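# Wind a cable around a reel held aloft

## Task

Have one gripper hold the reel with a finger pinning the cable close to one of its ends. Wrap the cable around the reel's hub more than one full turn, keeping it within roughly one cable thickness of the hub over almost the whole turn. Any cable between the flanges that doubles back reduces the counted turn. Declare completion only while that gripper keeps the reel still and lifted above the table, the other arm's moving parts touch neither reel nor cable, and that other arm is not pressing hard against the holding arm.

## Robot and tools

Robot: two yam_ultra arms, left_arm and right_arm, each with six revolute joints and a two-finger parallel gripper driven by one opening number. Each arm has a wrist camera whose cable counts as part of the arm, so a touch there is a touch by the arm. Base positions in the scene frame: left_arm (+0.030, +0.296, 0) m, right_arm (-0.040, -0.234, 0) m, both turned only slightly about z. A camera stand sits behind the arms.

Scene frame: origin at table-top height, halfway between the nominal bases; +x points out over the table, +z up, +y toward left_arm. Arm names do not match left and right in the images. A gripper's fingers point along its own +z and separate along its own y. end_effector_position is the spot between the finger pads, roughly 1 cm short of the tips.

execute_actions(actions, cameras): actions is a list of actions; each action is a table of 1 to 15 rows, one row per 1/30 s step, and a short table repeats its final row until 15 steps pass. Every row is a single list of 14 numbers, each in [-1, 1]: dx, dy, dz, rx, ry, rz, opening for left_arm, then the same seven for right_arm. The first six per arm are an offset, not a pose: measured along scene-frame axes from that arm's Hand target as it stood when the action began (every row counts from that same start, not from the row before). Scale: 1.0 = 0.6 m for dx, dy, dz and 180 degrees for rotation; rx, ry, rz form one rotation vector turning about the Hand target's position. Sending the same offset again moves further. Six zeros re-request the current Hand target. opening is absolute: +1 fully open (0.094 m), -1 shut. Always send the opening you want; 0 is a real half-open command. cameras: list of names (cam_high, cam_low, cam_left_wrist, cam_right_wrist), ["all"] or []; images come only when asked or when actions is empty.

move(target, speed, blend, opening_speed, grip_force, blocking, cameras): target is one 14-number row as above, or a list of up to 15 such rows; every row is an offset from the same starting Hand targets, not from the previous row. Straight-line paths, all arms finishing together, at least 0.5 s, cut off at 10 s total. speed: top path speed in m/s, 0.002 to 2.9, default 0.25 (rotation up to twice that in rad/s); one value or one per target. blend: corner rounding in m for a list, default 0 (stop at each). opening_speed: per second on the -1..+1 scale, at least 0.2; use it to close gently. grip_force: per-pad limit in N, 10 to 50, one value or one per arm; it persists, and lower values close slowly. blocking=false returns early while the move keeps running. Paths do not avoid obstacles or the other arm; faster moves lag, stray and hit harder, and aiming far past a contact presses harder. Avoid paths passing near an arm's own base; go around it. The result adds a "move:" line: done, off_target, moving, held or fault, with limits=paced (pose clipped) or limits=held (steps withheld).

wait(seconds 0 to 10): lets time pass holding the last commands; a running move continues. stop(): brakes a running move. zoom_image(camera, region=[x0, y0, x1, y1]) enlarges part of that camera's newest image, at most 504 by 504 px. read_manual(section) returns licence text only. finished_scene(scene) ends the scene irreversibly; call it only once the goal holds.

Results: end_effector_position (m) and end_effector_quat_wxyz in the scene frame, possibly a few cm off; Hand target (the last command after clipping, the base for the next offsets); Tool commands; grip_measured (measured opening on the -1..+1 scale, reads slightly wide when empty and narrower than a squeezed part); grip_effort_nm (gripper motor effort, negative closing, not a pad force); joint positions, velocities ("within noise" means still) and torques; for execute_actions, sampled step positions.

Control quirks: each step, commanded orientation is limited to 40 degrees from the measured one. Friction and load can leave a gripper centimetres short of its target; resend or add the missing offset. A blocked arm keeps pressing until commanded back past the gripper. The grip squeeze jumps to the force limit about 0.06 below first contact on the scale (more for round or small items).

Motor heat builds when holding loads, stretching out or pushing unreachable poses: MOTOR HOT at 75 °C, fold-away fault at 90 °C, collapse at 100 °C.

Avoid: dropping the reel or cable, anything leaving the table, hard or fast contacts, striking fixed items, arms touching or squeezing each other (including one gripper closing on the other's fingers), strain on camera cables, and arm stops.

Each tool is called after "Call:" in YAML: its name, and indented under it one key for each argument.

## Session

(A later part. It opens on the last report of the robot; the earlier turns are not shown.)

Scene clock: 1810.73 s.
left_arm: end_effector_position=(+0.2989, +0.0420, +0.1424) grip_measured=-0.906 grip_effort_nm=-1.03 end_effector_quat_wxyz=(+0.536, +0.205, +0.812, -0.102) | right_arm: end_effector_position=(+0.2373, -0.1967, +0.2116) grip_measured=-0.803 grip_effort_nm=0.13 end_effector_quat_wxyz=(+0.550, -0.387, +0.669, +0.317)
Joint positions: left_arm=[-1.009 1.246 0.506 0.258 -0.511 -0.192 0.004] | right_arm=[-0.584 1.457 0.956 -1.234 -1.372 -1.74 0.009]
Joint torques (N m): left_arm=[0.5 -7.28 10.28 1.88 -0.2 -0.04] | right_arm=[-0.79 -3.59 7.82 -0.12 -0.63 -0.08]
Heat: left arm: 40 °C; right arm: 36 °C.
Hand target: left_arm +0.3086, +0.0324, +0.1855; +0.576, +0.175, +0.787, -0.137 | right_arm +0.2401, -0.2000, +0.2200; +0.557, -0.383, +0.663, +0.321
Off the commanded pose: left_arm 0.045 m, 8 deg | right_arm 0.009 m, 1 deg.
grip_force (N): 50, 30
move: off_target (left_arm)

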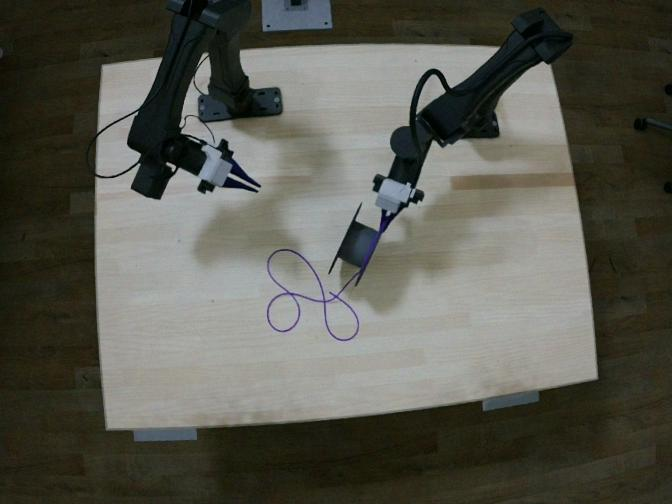

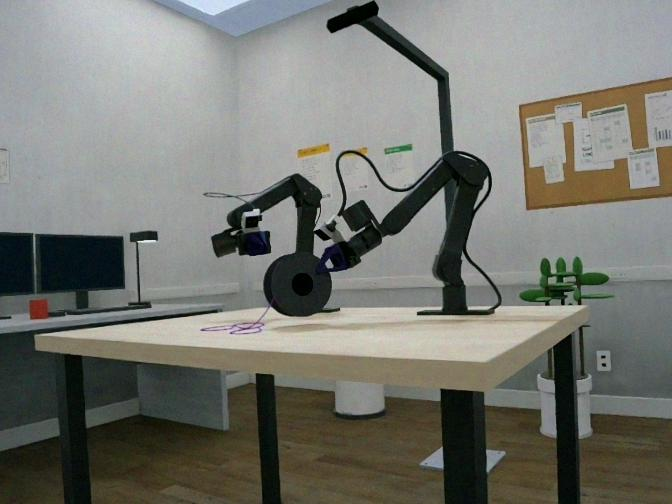

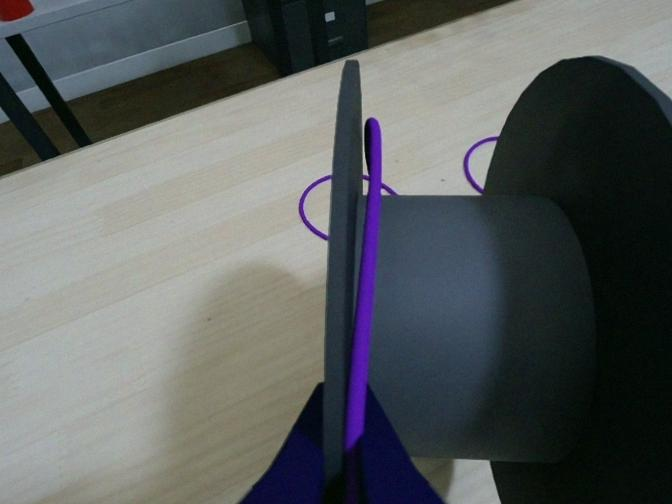

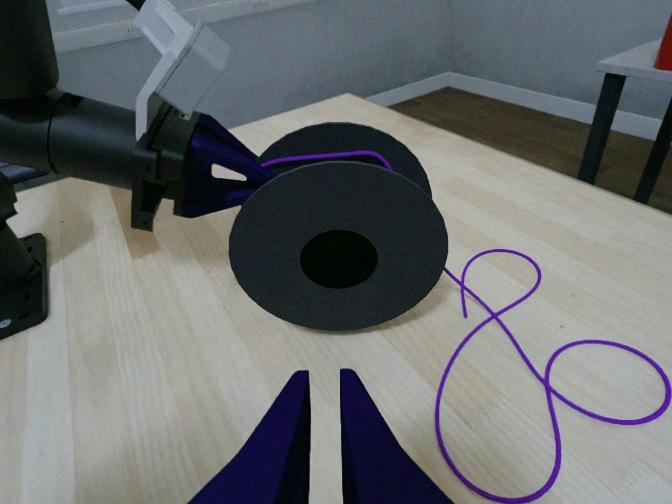

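Call:
move:
  target: [0.0607,0.021,0.4325,-0.0583,-0.1168,0,-1.0,0,0,0,0,0,0,-0.8]
  speed: 0.12
  cameras: ["all"]

Scene clock: 1822.37 s.
left_arm: end_effector_position=(+0.3448, +0.0435, +0.4089) grip_measured=-0.906 grip_effort_nm=-1.03 end_effector_quat_wxyz=(+0.696, +0.165, +0.683, -0.151) | right_arm: end_effector_position=(+0.2373, -0.1967, +0.2116) grip_measured=-0.803 grip_effort_nm=0.13 end_effector_quat_wxyz=(+0.550, -0.388, +0.669, +0.317)
Joint positions: left_arm=[-0.864 1.152 1.095 0.072 -0.405 0.028 0.004] | right_arm=[-0.584 1.457 0.956 -1.235 -1.372 -1.741 0.009]
Joint torques (N m): left_arm=[0.54 -3.67 10.78 2.06 0.06 -0.04] | right_arm=[-0.8 -3.93 7.54 -0.01 -0.64 0.03]
Heat: left arm: 41 °C; right arm: 36 °C.
Hand target: left_arm +0.3451, +0.0451, +0.4449; +0.723, +0.143, +0.653, -0.173 | right_arm +0.2403, -0.1999, +0.2199; +0.558, -0.381, +0.665, +0.318
Off the commanded pose: left_arm 0.036 m, 6 deg | right_arm 0.010 m, 1 deg.
grip_force (N): 50, 30
move: off_target (left_arm)

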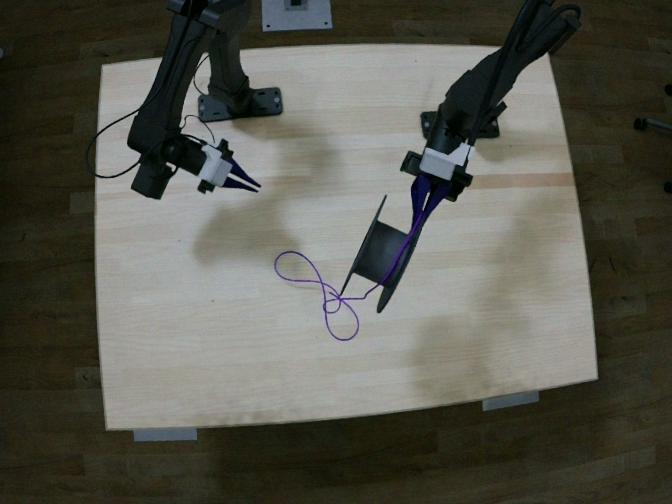

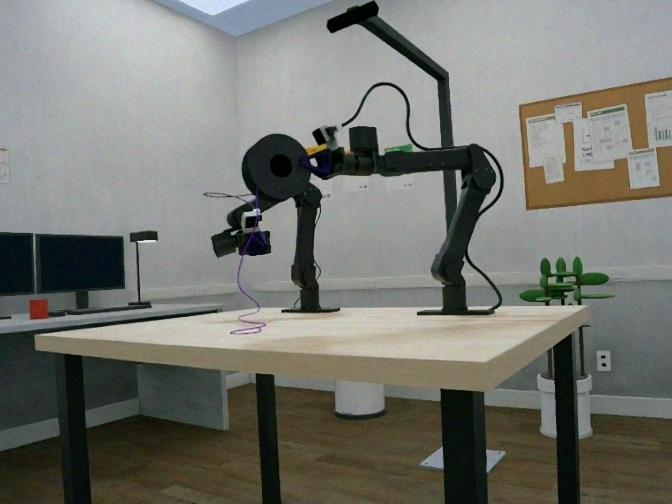

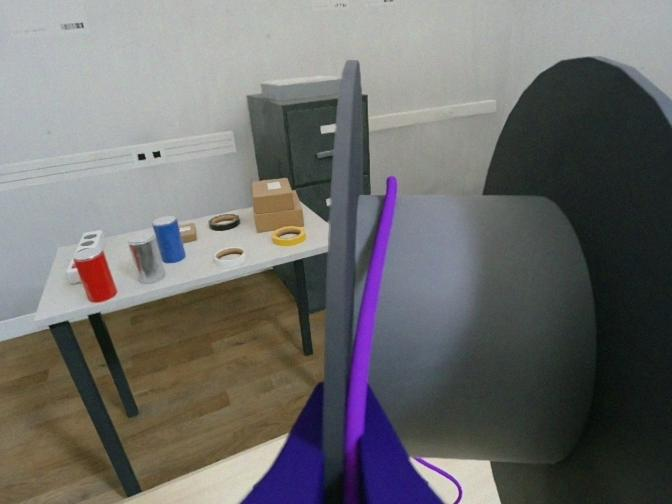

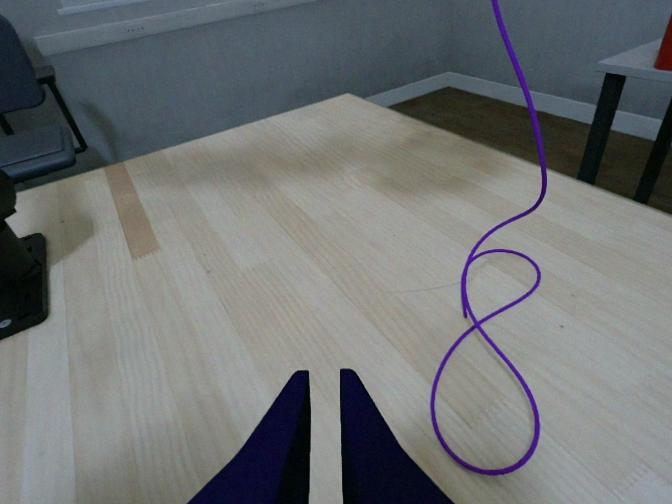

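Call:
zoom_image:
  camera: "cam_high"
  region: [250, 170, 480, 350]

Call:
zoom_image:
  camera: "cam_low"
  region: [190, 110, 370, 350]

Call:
zoom_image:
  camera: "cam_left_wrist"
  region: [230, 40, 672, 504]

Scaled by 2.191.

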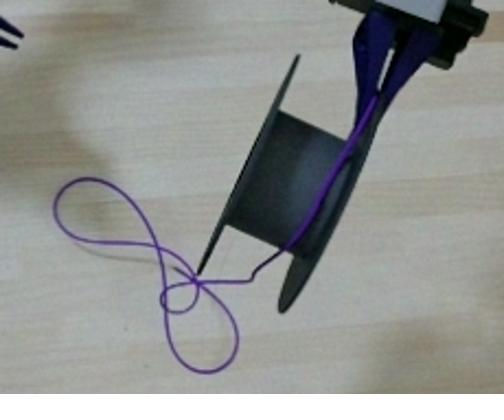

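Scaled by 2.100.

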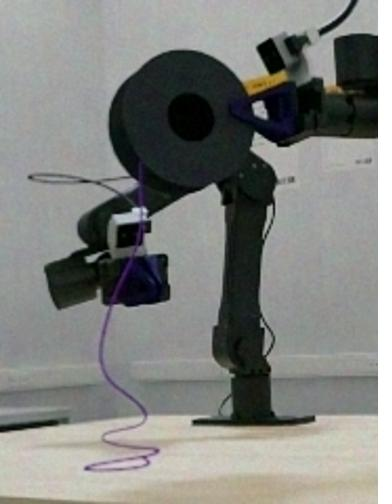

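Scaled by 1.086.

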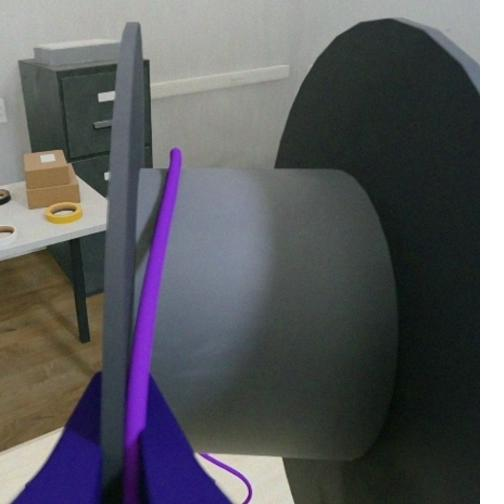

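Call:
move:
  target: [0,0,0.1167,0,0,0,-1.0,0.1,0.06,-0.08,0,0,0,-0.2]
  speed: 0.12
  cameras: ["all"]

Scene clock: 1906.07 s.
left_arm: end_effector_position=(+0.3464, +0.0414, +0.4823) grip_measured=-0.906 grip_effort_nm=-1.03 end_effector_quat_wxyz=(+0.698, +0.164, +0.681, -0.152) | right_arm: end_effector_position=(+0.3060, -0.1689, +0.1710) grip_measured=-0.203 grip_effort_nm=0.13 end_effector_quat_wxyz=(+0.558, -0.379, +0.669, +0.313)
Joint positions: left_arm=[-0.864 1.245 1.45 -0.183 -0.404 0.031 0.004] | right_arm=[-0.362 1.498 0.708 0.071 -1.293 -0.704 0.037]
Joint torques (N m): left_arm=[0.57 -3.93 9.98 2.04 0.06 -0.06] | right_arm=[0.8 -6.5 4.68 1.56 -0.36 0.06]
Heat: left arm: 47 °C; right arm: 37 °C.
Hand target: left_arm +0.3450, +0.0451, +0.5150; +0.723, +0.143, +0.653, -0.173 | right_arm +0.3003, -0.1639, +0.1719; +0.558, -0.381, +0.665, +0.319
Off the commanded pose: left_arm 0.033 m, 6 deg | right_arm 0.008 m, 1 deg.
grip_force (N): 50, 30
move: off_target (left_arm)

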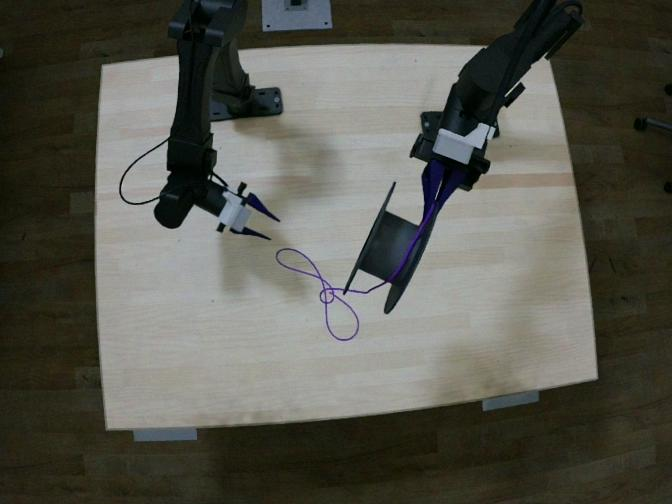

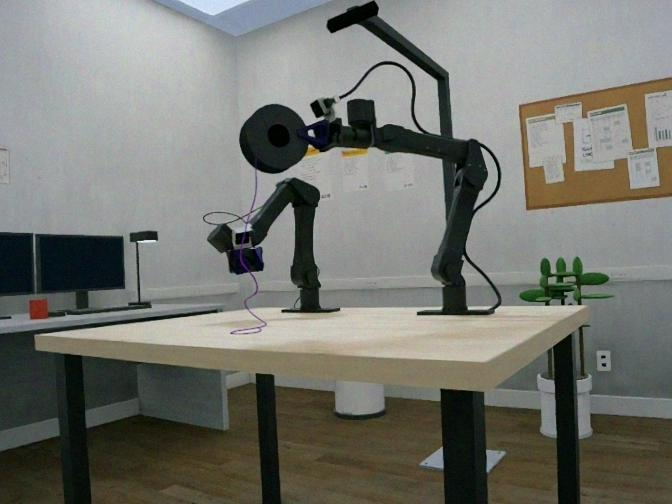

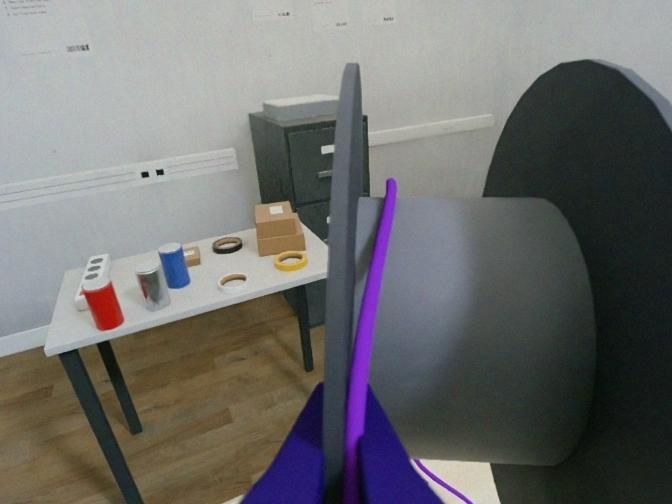

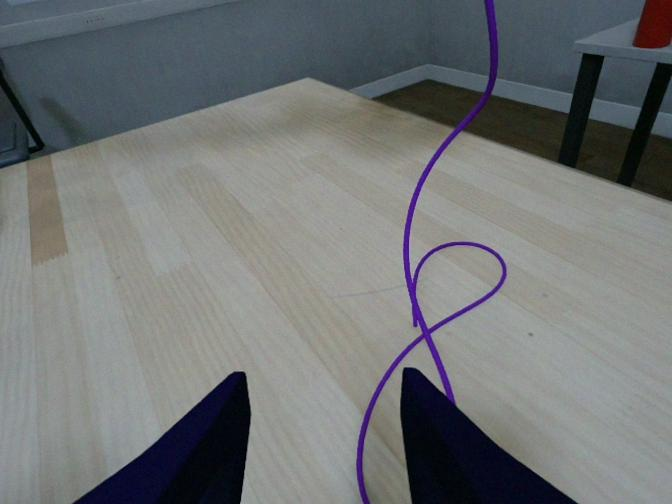

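Call:
move:
  target: [0,0,0,0,0,0,-1.0,0.2442,0.1723,-0.0365,0,0,0,-0.1]
  speed: 0.12
  cameras: ["all"]

Scene clock: 1928.83 s.
left_arm: end_effector_position=(+0.3464, +0.0414, +0.4823) grip_measured=-0.906 grip_effort_nm=-1.04 end_effector_quat_wxyz=(+0.698, +0.164, +0.681, -0.152) | right_arm: end_effector_position=(+0.4401, -0.0626, +0.1449) grip_measured=-0.103 grip_effort_nm=0.13 end_effector_quat_wxyz=(+0.551, -0.379, +0.671, +0.320)
Joint positions: left_arm=[-0.864 1.245 1.45 -0.183 -0.404 0.031 0.004] | right_arm=[0.016 1.991 1.075 0.579 -0.967 -0.269 0.042]
Joint torques (N m): left_arm=[0.55 -3.93 9.98 2.04 0.06 -0.07] | right_arm=[0.31 -7.92 8.4 2.02 -0.14 0.08]
Heat: left arm: 44 °C; right arm: 36 °C.
Hand target: left_arm +0.3450, +0.0451, +0.5150; +0.723, +0.143, +0.653, -0.173 | right_arm +0.4467, -0.0604, +0.1500; +0.558, -0.381, +0.665, +0.319
Off the commanded pose: left_arm 0.033 m, 6 deg | right_arm 0.009 m, 1 deg.
grip_force (N): 50, 30
move: off_target (left_arm)

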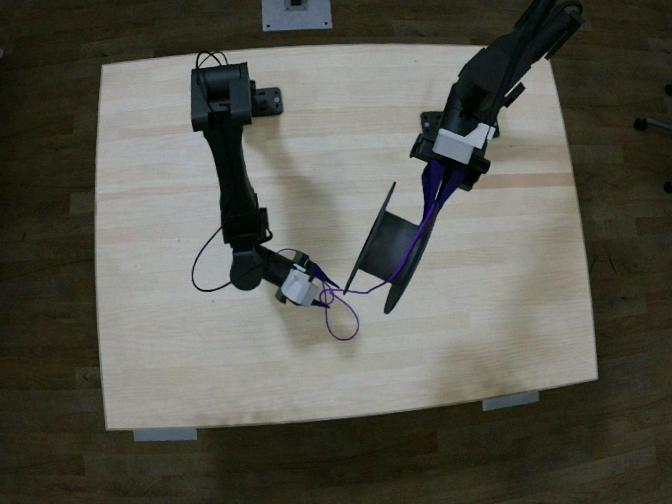

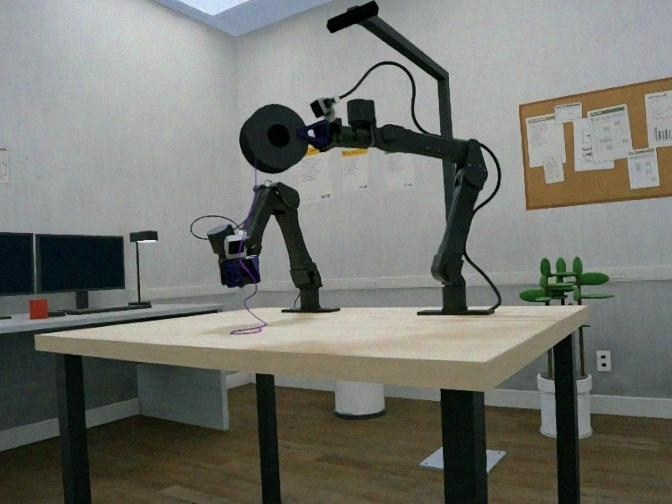

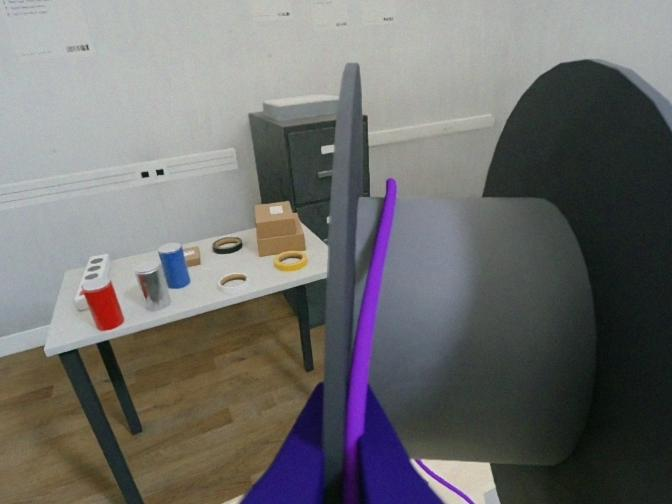

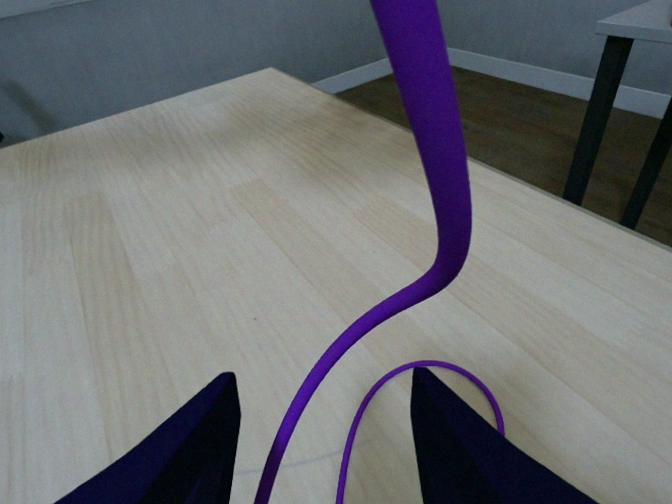

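Call:
move:
  target: [0,0,0,0,0,0,-1.0,0,0,0,0,0,0,-1.0]
  speed: 0.05
  grip_force: [50, 40]
  cameras: ["cam_right_wrist","cam_low"]

Scene clock: 1942.00 s.
left_arm: end_effector_position=(+0.3464, +0.0414, +0.4823) grip_measured=-0.906 grip_effort_nm=-1.04 end_effector_quat_wxyz=(+0.698, +0.164, +0.681, -0.152) | right_arm: end_effector_position=(+0.4402, -0.0626, +0.1449) grip_measured=-0.917 grip_effort_nm=-0.81 end_effector_quat_wxyz=(+0.551, -0.378, +0.671, +0.320)
Joint positions: left_arm=[-0.864 1.245 1.45 -0.183 -0.404 0.031 0.004] | right_arm=[0.016 1.991 1.075 0.579 -0.966 -0.268 0.004]
Joint torques (N m): left_arm=[0.57 -3.93 9.96 2.04 0.05 -0.06] | right_arm=[0.27 -7.9 8.4 2.02 -0.14 0.08]
Heat: left arm: 44 °C; right arm: 37 °C.
Hand target: left_arm +0.3450, +0.0451, +0.5150; +0.723, +0.143, +0.653, -0.173 | right_arm +0.4467, -0.0604, +0.1500; +0.558, -0.381, +0.665, +0.319
Off the commanded pose: left_arm 0.033 m, 6 deg | right_arm 0.009 m, 1 deg.
grip_force (N): 50, 40
move: off_target (left_arm)
Images, in order (width x height): cam_low 672x504, cam_right_wrist 672x504.

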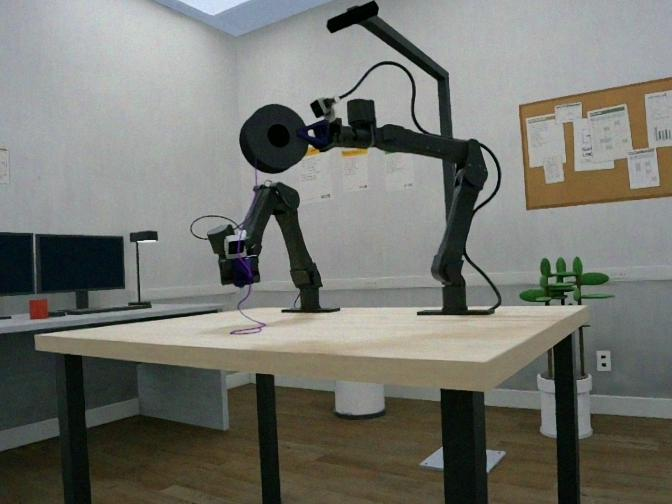

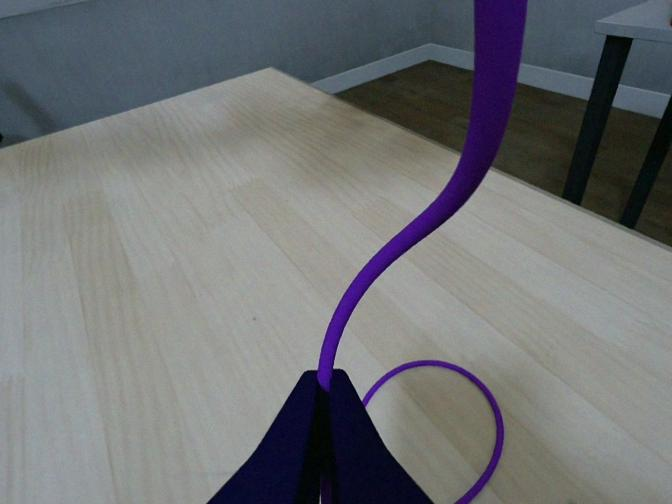

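Call:
move:
  target: [0,0,-0.2467,0,0,0,-1.0,-0.165,0.0907,-0.1017,0,0,0,-1.0]
  speed: 0.1
  cameras: ["all"]

Scene clock: 2044.60 s.
left_arm: end_effector_position=(+0.3488, +0.0384, +0.3318) grip_measured=-0.906 grip_effort_nm=-1.03 end_effector_quat_wxyz=(+0.689, +0.171, +0.689, -0.146) | right_arm: end_effector_position=(+0.3513, -0.0070, +0.0876) grip_measured=-0.918 grip_effort_nm=-0.85 end_effector_quat_wxyz=(+0.557, -0.381, +0.667, +0.317)
Joint positions: left_arm=[-0.864 1.167 0.819 0.338 -0.403 0.031 0.004] | right_arm=[0.209 1.979 0.652 1.071 -0.782 -0.184 0.004]
Joint torques (N m): left_arm=[0.65 -6.9 7.24 2.33 0.04 -0.08] | right_arm=[0.44 -8.08 3.45 2.18 -0.07 0.09]
Heat: left arm: 46 °C; right arm: 37 °C.
Hand target: left_arm +0.3450, +0.0451, +0.3670; +0.723, +0.143, +0.653, -0.173 | right_arm +0.3478, -0.0060, +0.0890; +0.558, -0.381, +0.665, +0.319
Off the commanded pose: left_arm 0.036 m, 7 deg | right_arm 0.004 m, 0 deg.
grip_force (N): 50, 40
move: off_target (left_arm)

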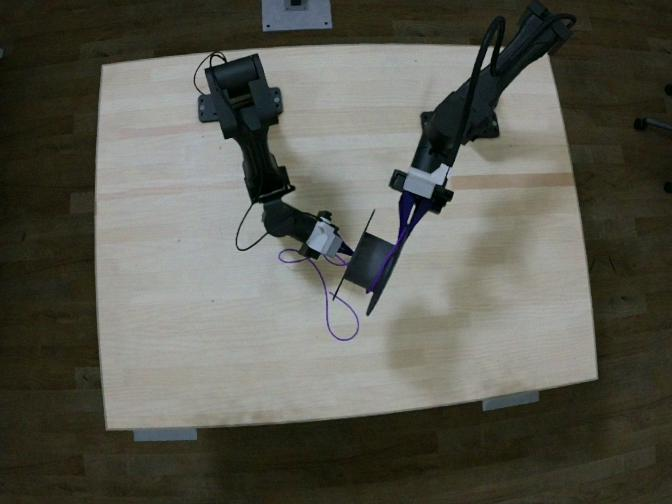

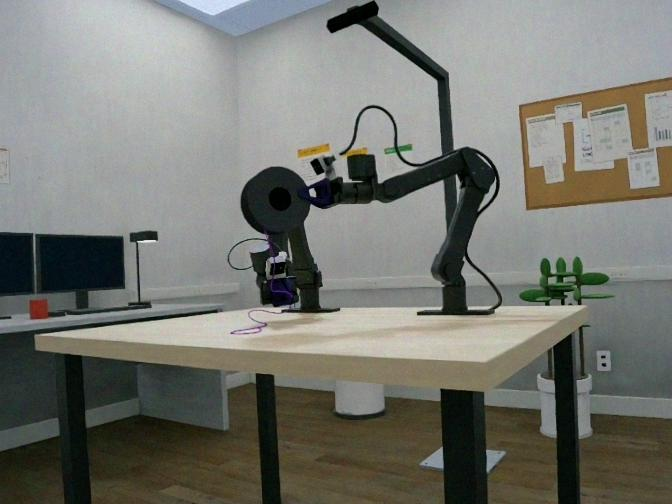

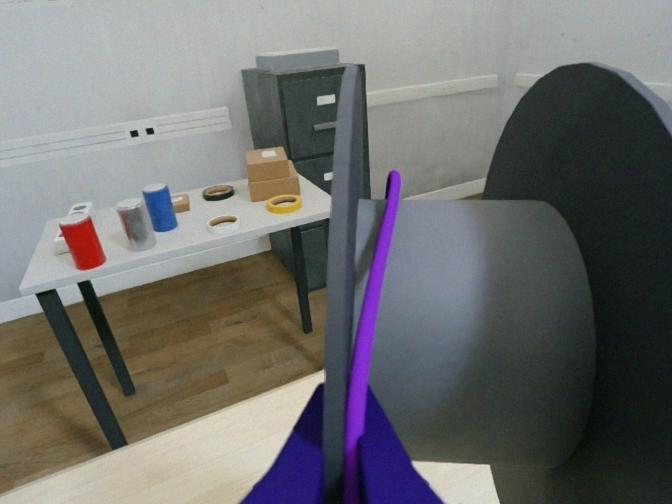

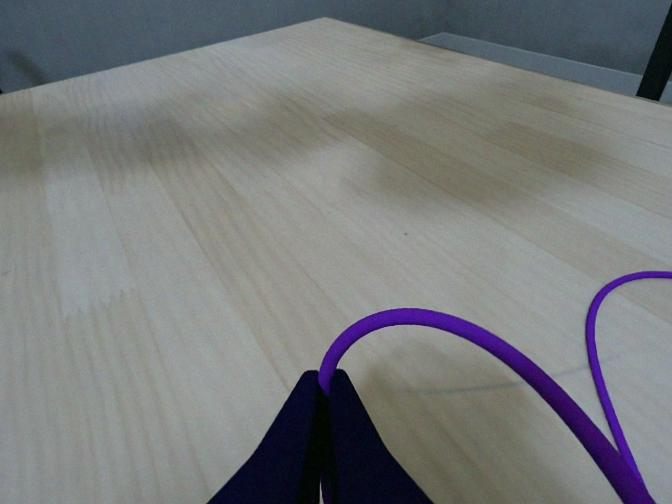

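Call:
move:
  target:
    - [0,0,0,0,0,0,-1.0,-0.2237,0.0683,0.1033,0.0557,0.0941,-0.02,-1.0]
    - [0,0,0,0,0,0,-1.0,-0.2797,0.0497,0.3033,0.1253,0.2118,-0.045,-1.0]
  speed: 0.12
  blend: [0.02, 0]
  cameras: ["all"]

Scene clock: 2062.20 s.
left_arm: end_effector_position=(+0.3488, +0.0384, +0.3320) grip_measured=-0.906 grip_effort_nm=-1.04 end_effector_quat_wxyz=(+0.689, +0.171, +0.689, -0.146) | right_arm: end_effector_position=(+0.1810, +0.0228, +0.2553) grip_measured=-0.918 grip_effort_nm=-0.85 end_effector_quat_wxyz=(+0.386, -0.095, +0.768, +0.502)
Joint positions: left_arm=[-0.864 1.167 0.819 0.339 -0.403 0.031 0.004] | right_arm=[0.638 0.856 0.568 0.074 -0.361 0.715 0.004]
Joint torques (N m): left_arm=[0.65 -6.87 7.25 2.33 0.05 -0.07] | right_arm=[0.75 -2.09 10.09 2.06 0.05 0.05]
Heat: left arm: 49 °C; right arm: 36 °C.
Hand target: left_arm +0.3450, +0.0451, +0.3670; +0.723, +0.143, +0.653, -0.173 | right_arm +0.1799, +0.0238, +0.2709; +0.395, -0.096, +0.760, +0.507
Off the commanded pose: left_arm 0.036 m, 7 deg | right_arm 0.016 m, 1 deg.
grip_force (N): 50, 40
move: off_target (left_arm, right_arm)

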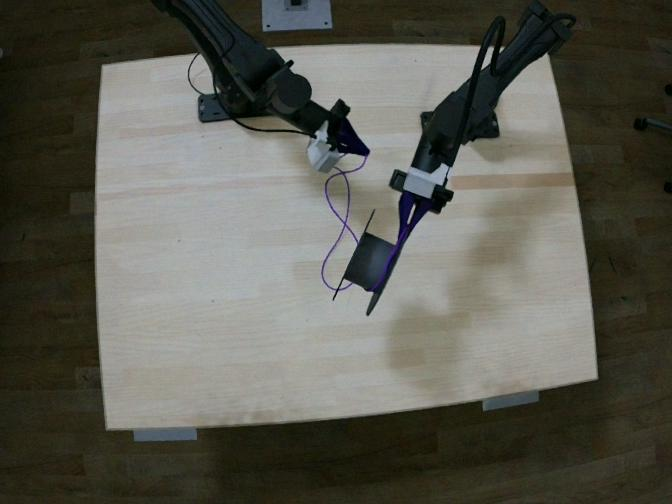

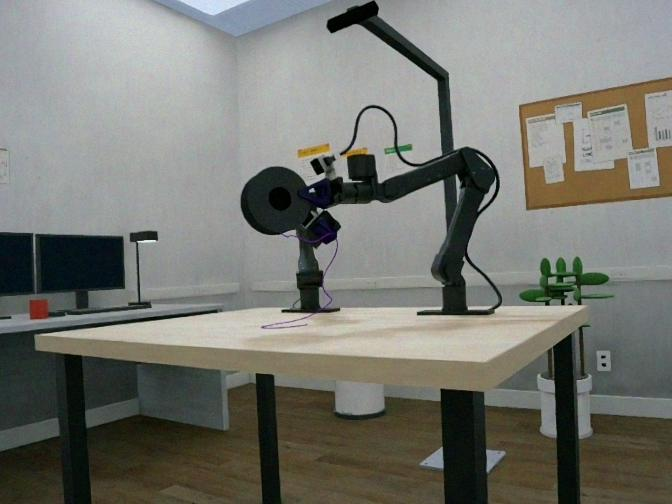

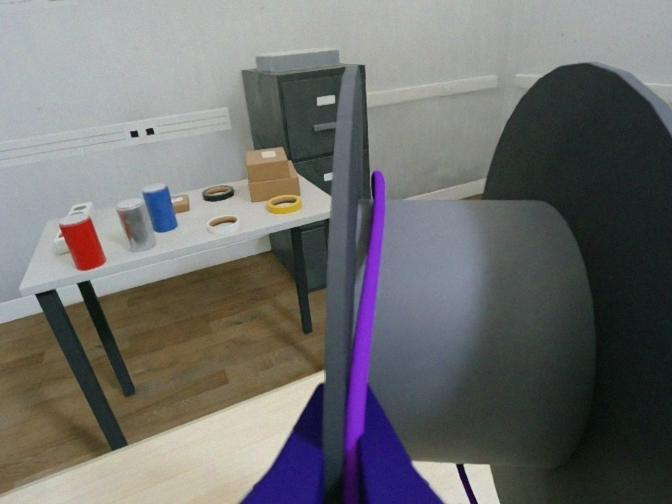

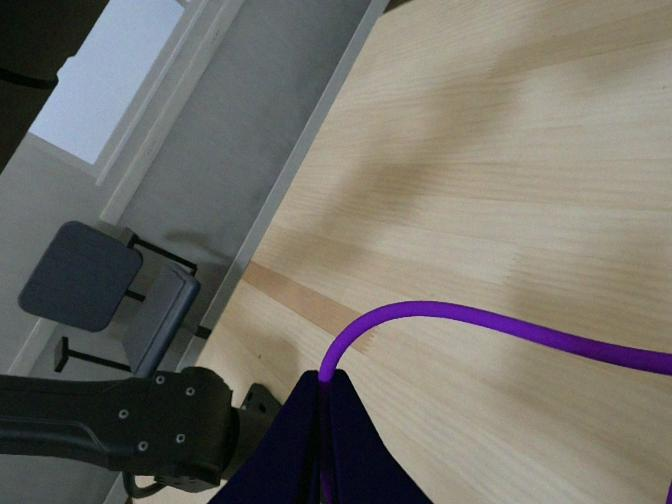

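Call:
move:
  target:
    - [0,0,0,0,0,0,-1.0,0.0227,-0.0112,0.2368,0.0835,0.1412,-0.03,-1.0]
    - [0,0,0,0,0,0,-1.0,0.127,-0.0632,0.3785,0.1531,0.2588,-0.055,-1.0]
  speed: 0.1
  blend: [0.02, 0]
  cameras: ["all"]

Scene clock: 2083.27 s.
left_arm: end_effector_position=(+0.3488, +0.0384, +0.3333) grip_measured=-0.906 grip_effort_nm=-1.03 end_effector_quat_wxyz=(+0.690, +0.170, +0.688, -0.147) | right_arm: end_effector_position=(+0.2591, -0.0126, +0.4904) grip_measured=-0.918 grip_effort_nm=-0.85 end_effector_quat_wxyz=(+0.119, +0.271, +0.721, +0.627)
Joint positions: left_arm=[-0.864 1.167 0.819 0.345 -0.403 0.031 0.004] | right_arm=[0.291 1.341 1.816 -0.718 -0.688 1.587 0.004]
Joint torques (N m): left_arm=[0.65 -6.8 7.28 2.29 0.05 -0.07] | right_arm=[-0.66 -3 8.34 1.94 -0.23 0.05]
Heat: left arm: 51 °C; right arm: 39 °C.
Hand target: left_arm +0.3450, +0.0451, +0.3670; +0.723, +0.143, +0.653, -0.173 | right_arm +0.2560, -0.0142, +0.4982; +0.117, +0.267, +0.719, +0.630
Off the commanded pose: left_arm 0.035 m, 7 deg | right_arm 0.008 m, 1 deg.
grip_force (N): 50, 40
move: off_target (left_arm)

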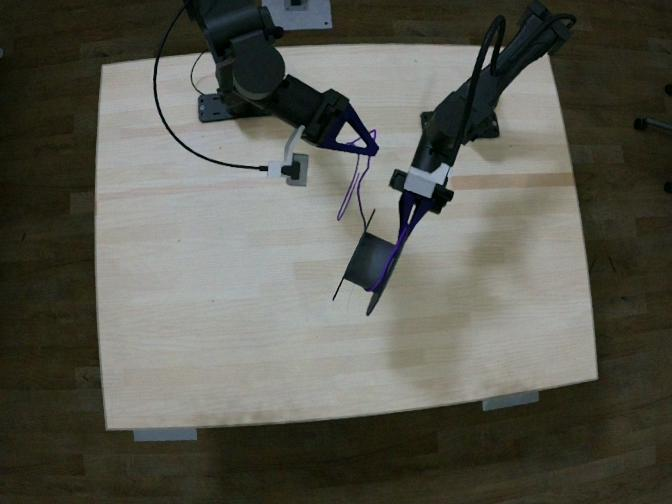

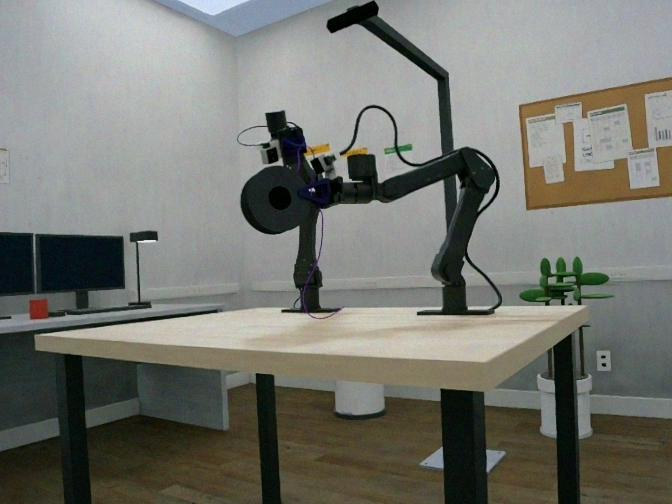

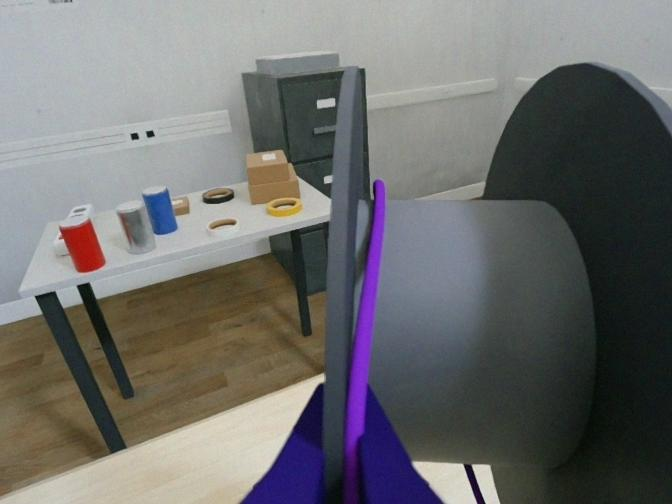

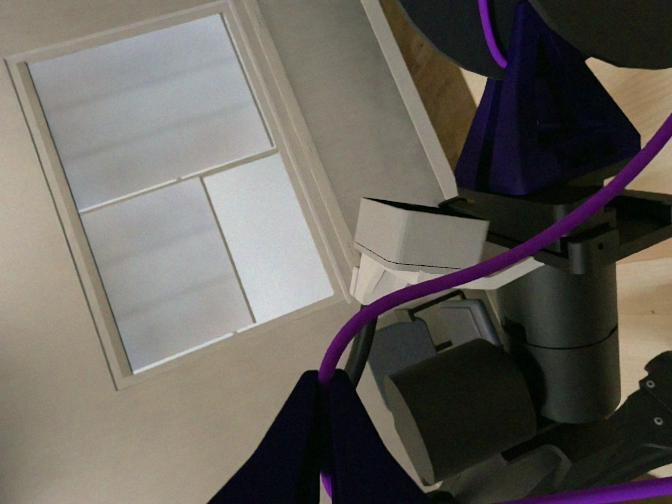

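Call:
move:
  target:
    - [0,0,0,0,0,0,-1.0,0.153,-0.0295,0.0097,0.0567,0.0932,-0.0207,-1.0]
    - [0,0,0,0,0,0,-1.0,0.3022,-0.0293,-0.032,0.0567,0.0932,-0.0207,-1.0]
  speed: 0.1
  blend: [0.02, 0]
  cameras: ["all"]

Scene clock: 2107.87 s.
left_arm: end_effector_position=(+0.3504, +0.0405, +0.3375) grip_measured=-0.906 grip_effort_nm=-1.03 end_effector_quat_wxyz=(+0.696, +0.164, +0.683, -0.149) | right_arm: end_effector_position=(+0.4356, -0.0285, +0.4743) grip_measured=-0.918 grip_effort_nm=-0.85 end_effector_quat_wxyz=(+0.001, +0.395, +0.661, +0.638)
Joint positions: left_arm=[-0.857 1.167 0.819 0.362 -0.403 0.031 0.004] | right_arm=[0.106 2.029 2.543 -0.807 -0.872 1.881 0.004]
Joint torques (N m): left_arm=[0.12 -6.61 7.32 2.14 0.06 -0.08] | right_arm=[-0.84 -7.79 8.16 1.98 -0.19 -0.04]
Heat: left arm: 54 °C; right arm: 38 °C.
Hand target: left_arm +0.3450, +0.0451, +0.3670; +0.723, +0.143, +0.653, -0.173 | right_arm +0.4374, -0.0317, +0.4788; +0.007, +0.389, +0.661, +0.642
Off the commanded pose: left_arm 0.030 m, 6 deg | right_arm 0.006 m, 1 deg.
grip_force (N): 50, 40
move: off_target (left_arm)

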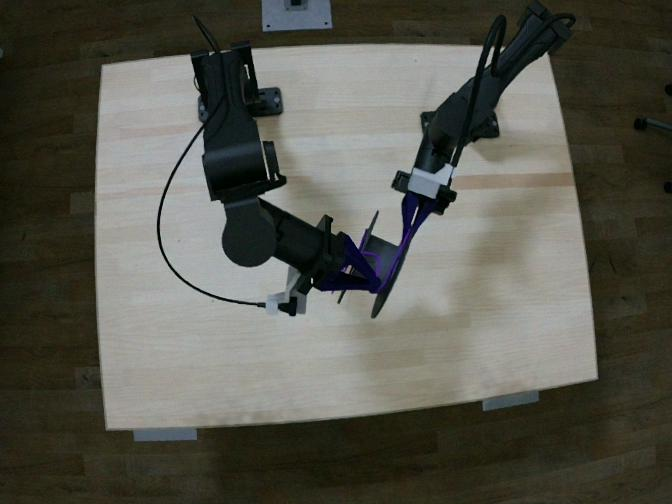

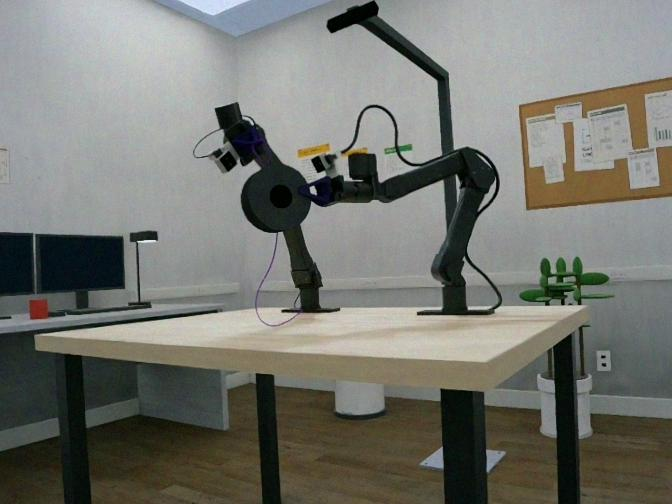

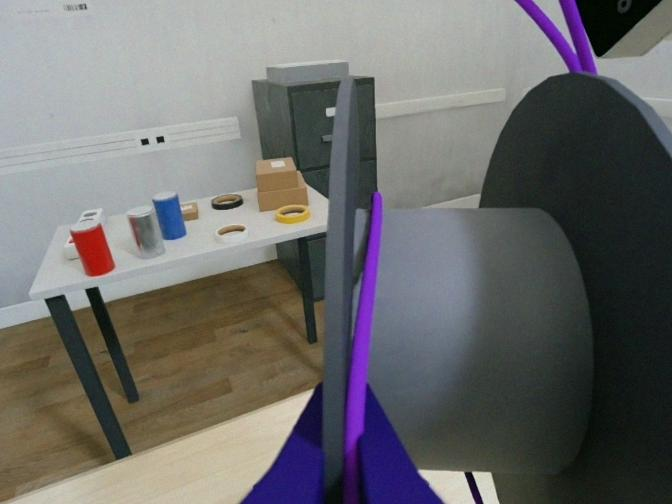

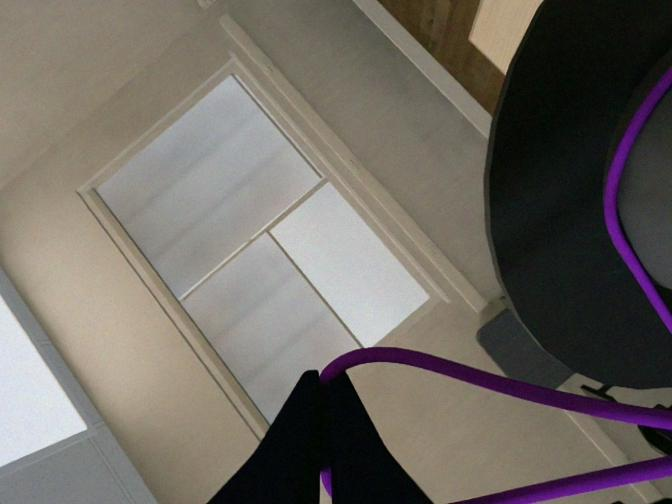

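Call:
move:
  target:
    - [0,0,-0.0417,0,0,0,-1.0,-0.1493,-0.0003,0.02,0,0,0,-1.0]
    - [0,0,-0.0417,0,0,0,-1.0,-0.3022,0.0293,-0.0097,-0.0565,-0.0936,0.0196,-1.0]
    - [0,0,-0.0417,0,0,0,-1.0,-0.4065,0.0813,-0.1513,-0.1272,-0.2108,0.0441,-1.0]
    - [0,0,-0.0417,0,0,0,-1.0,-0.4662,0.1112,-0.238,-0.1554,-0.2577,0.0539,-1.0]
  speed: 0.12
  blend: [0.02, 0.02, 0.02, 0]
  cameras: ["all"]

Scene clock: 2159.80 s.
left_arm: end_effector_position=(+0.3483, +0.0428, +0.3161) grip_measured=-0.906 grip_effort_nm=-1.04 end_effector_quat_wxyz=(+0.695, +0.164, +0.684, -0.148) | right_arm: end_effector_position=(+0.1595, +0.0360, +0.3377) grip_measured=-0.918 grip_effort_nm=-0.85 end_effector_quat_wxyz=(+0.295, +0.045, +0.768, +0.566)
Joint positions: left_arm=[-0.857 1.167 0.734 0.445 -0.402 0.031 0.004] | right_arm=[0.79 0.859 0.882 -0.213 -0.208 1.109 0.004]
Joint torques (N m): left_arm=[0.12 -5.46 6.76 2.32 0.05 -0.09] | right_arm=[0.7 -2.25 5.74 2.39 0.06 -0.1]
Heat: left arm: 53 °C; right arm: 38 °C.
Hand target: left_arm +0.3450, +0.0451, +0.3420; +0.723, +0.143, +0.653, -0.173 | right_arm +0.1576, +0.0350, +0.3362; +0.303, +0.040, +0.766, +0.566
Off the commanded pose: left_arm 0.026 m, 6 deg | right_arm 0.003 m, 1 deg.
grip_force (N): 50, 40
move: off_target (left_arm)

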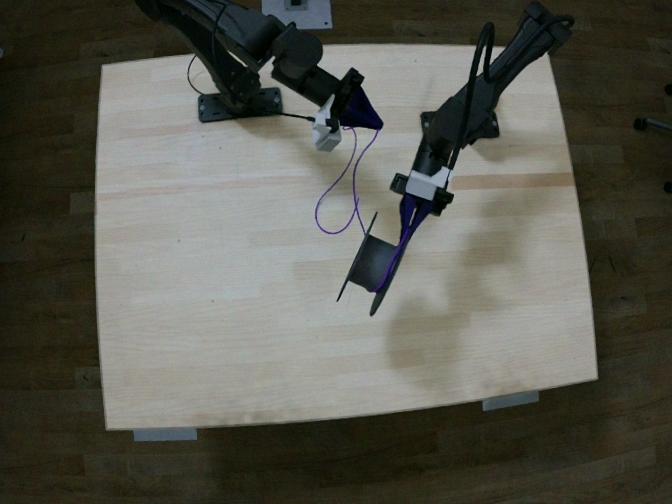

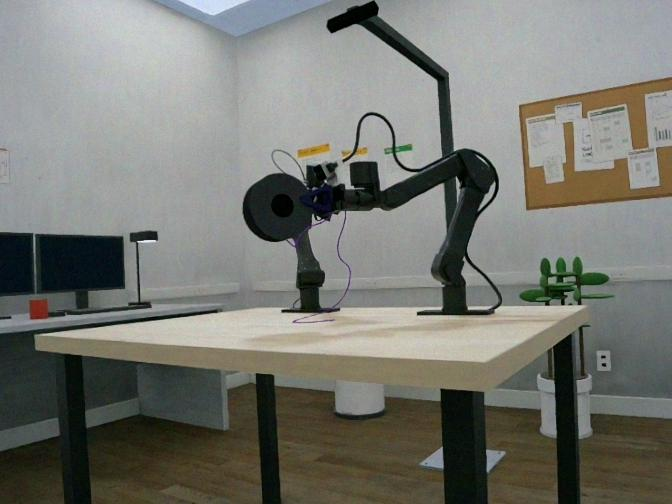

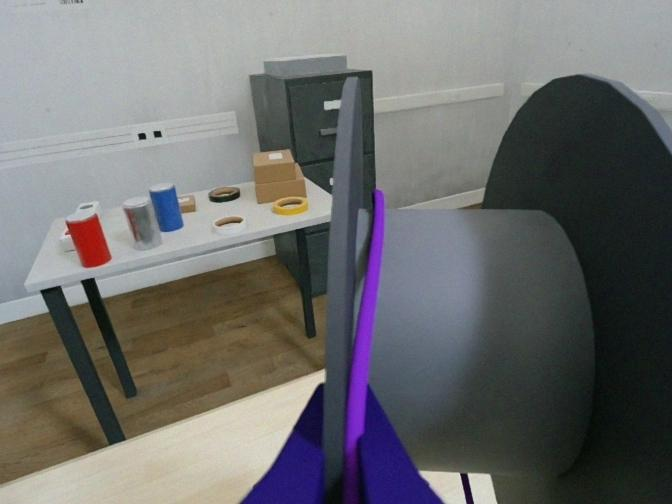

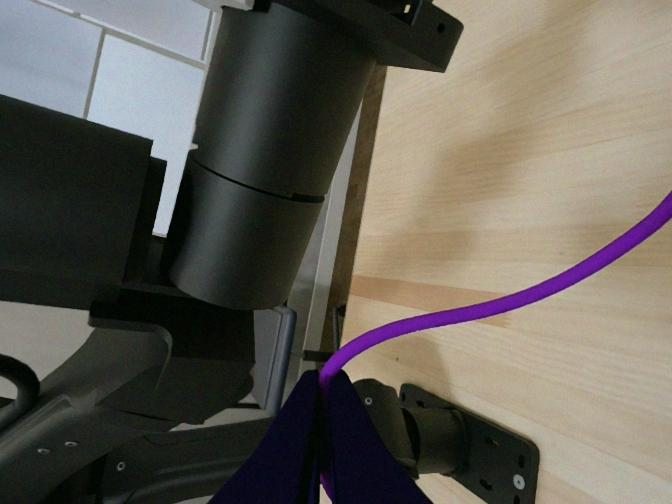

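Call:
zoom_image:
  camera: "cam_low"
  region: [230, 150, 370, 330]

Call:
zoom_image:
  camera: "cam_high"
  region: [300, 90, 440, 330]

Scaled by 2.800.

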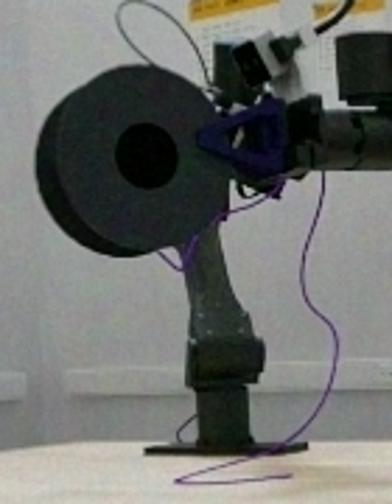

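Scaled by 2.100.

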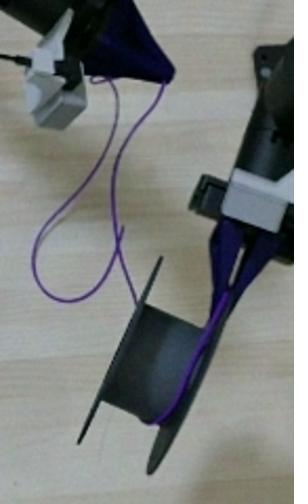

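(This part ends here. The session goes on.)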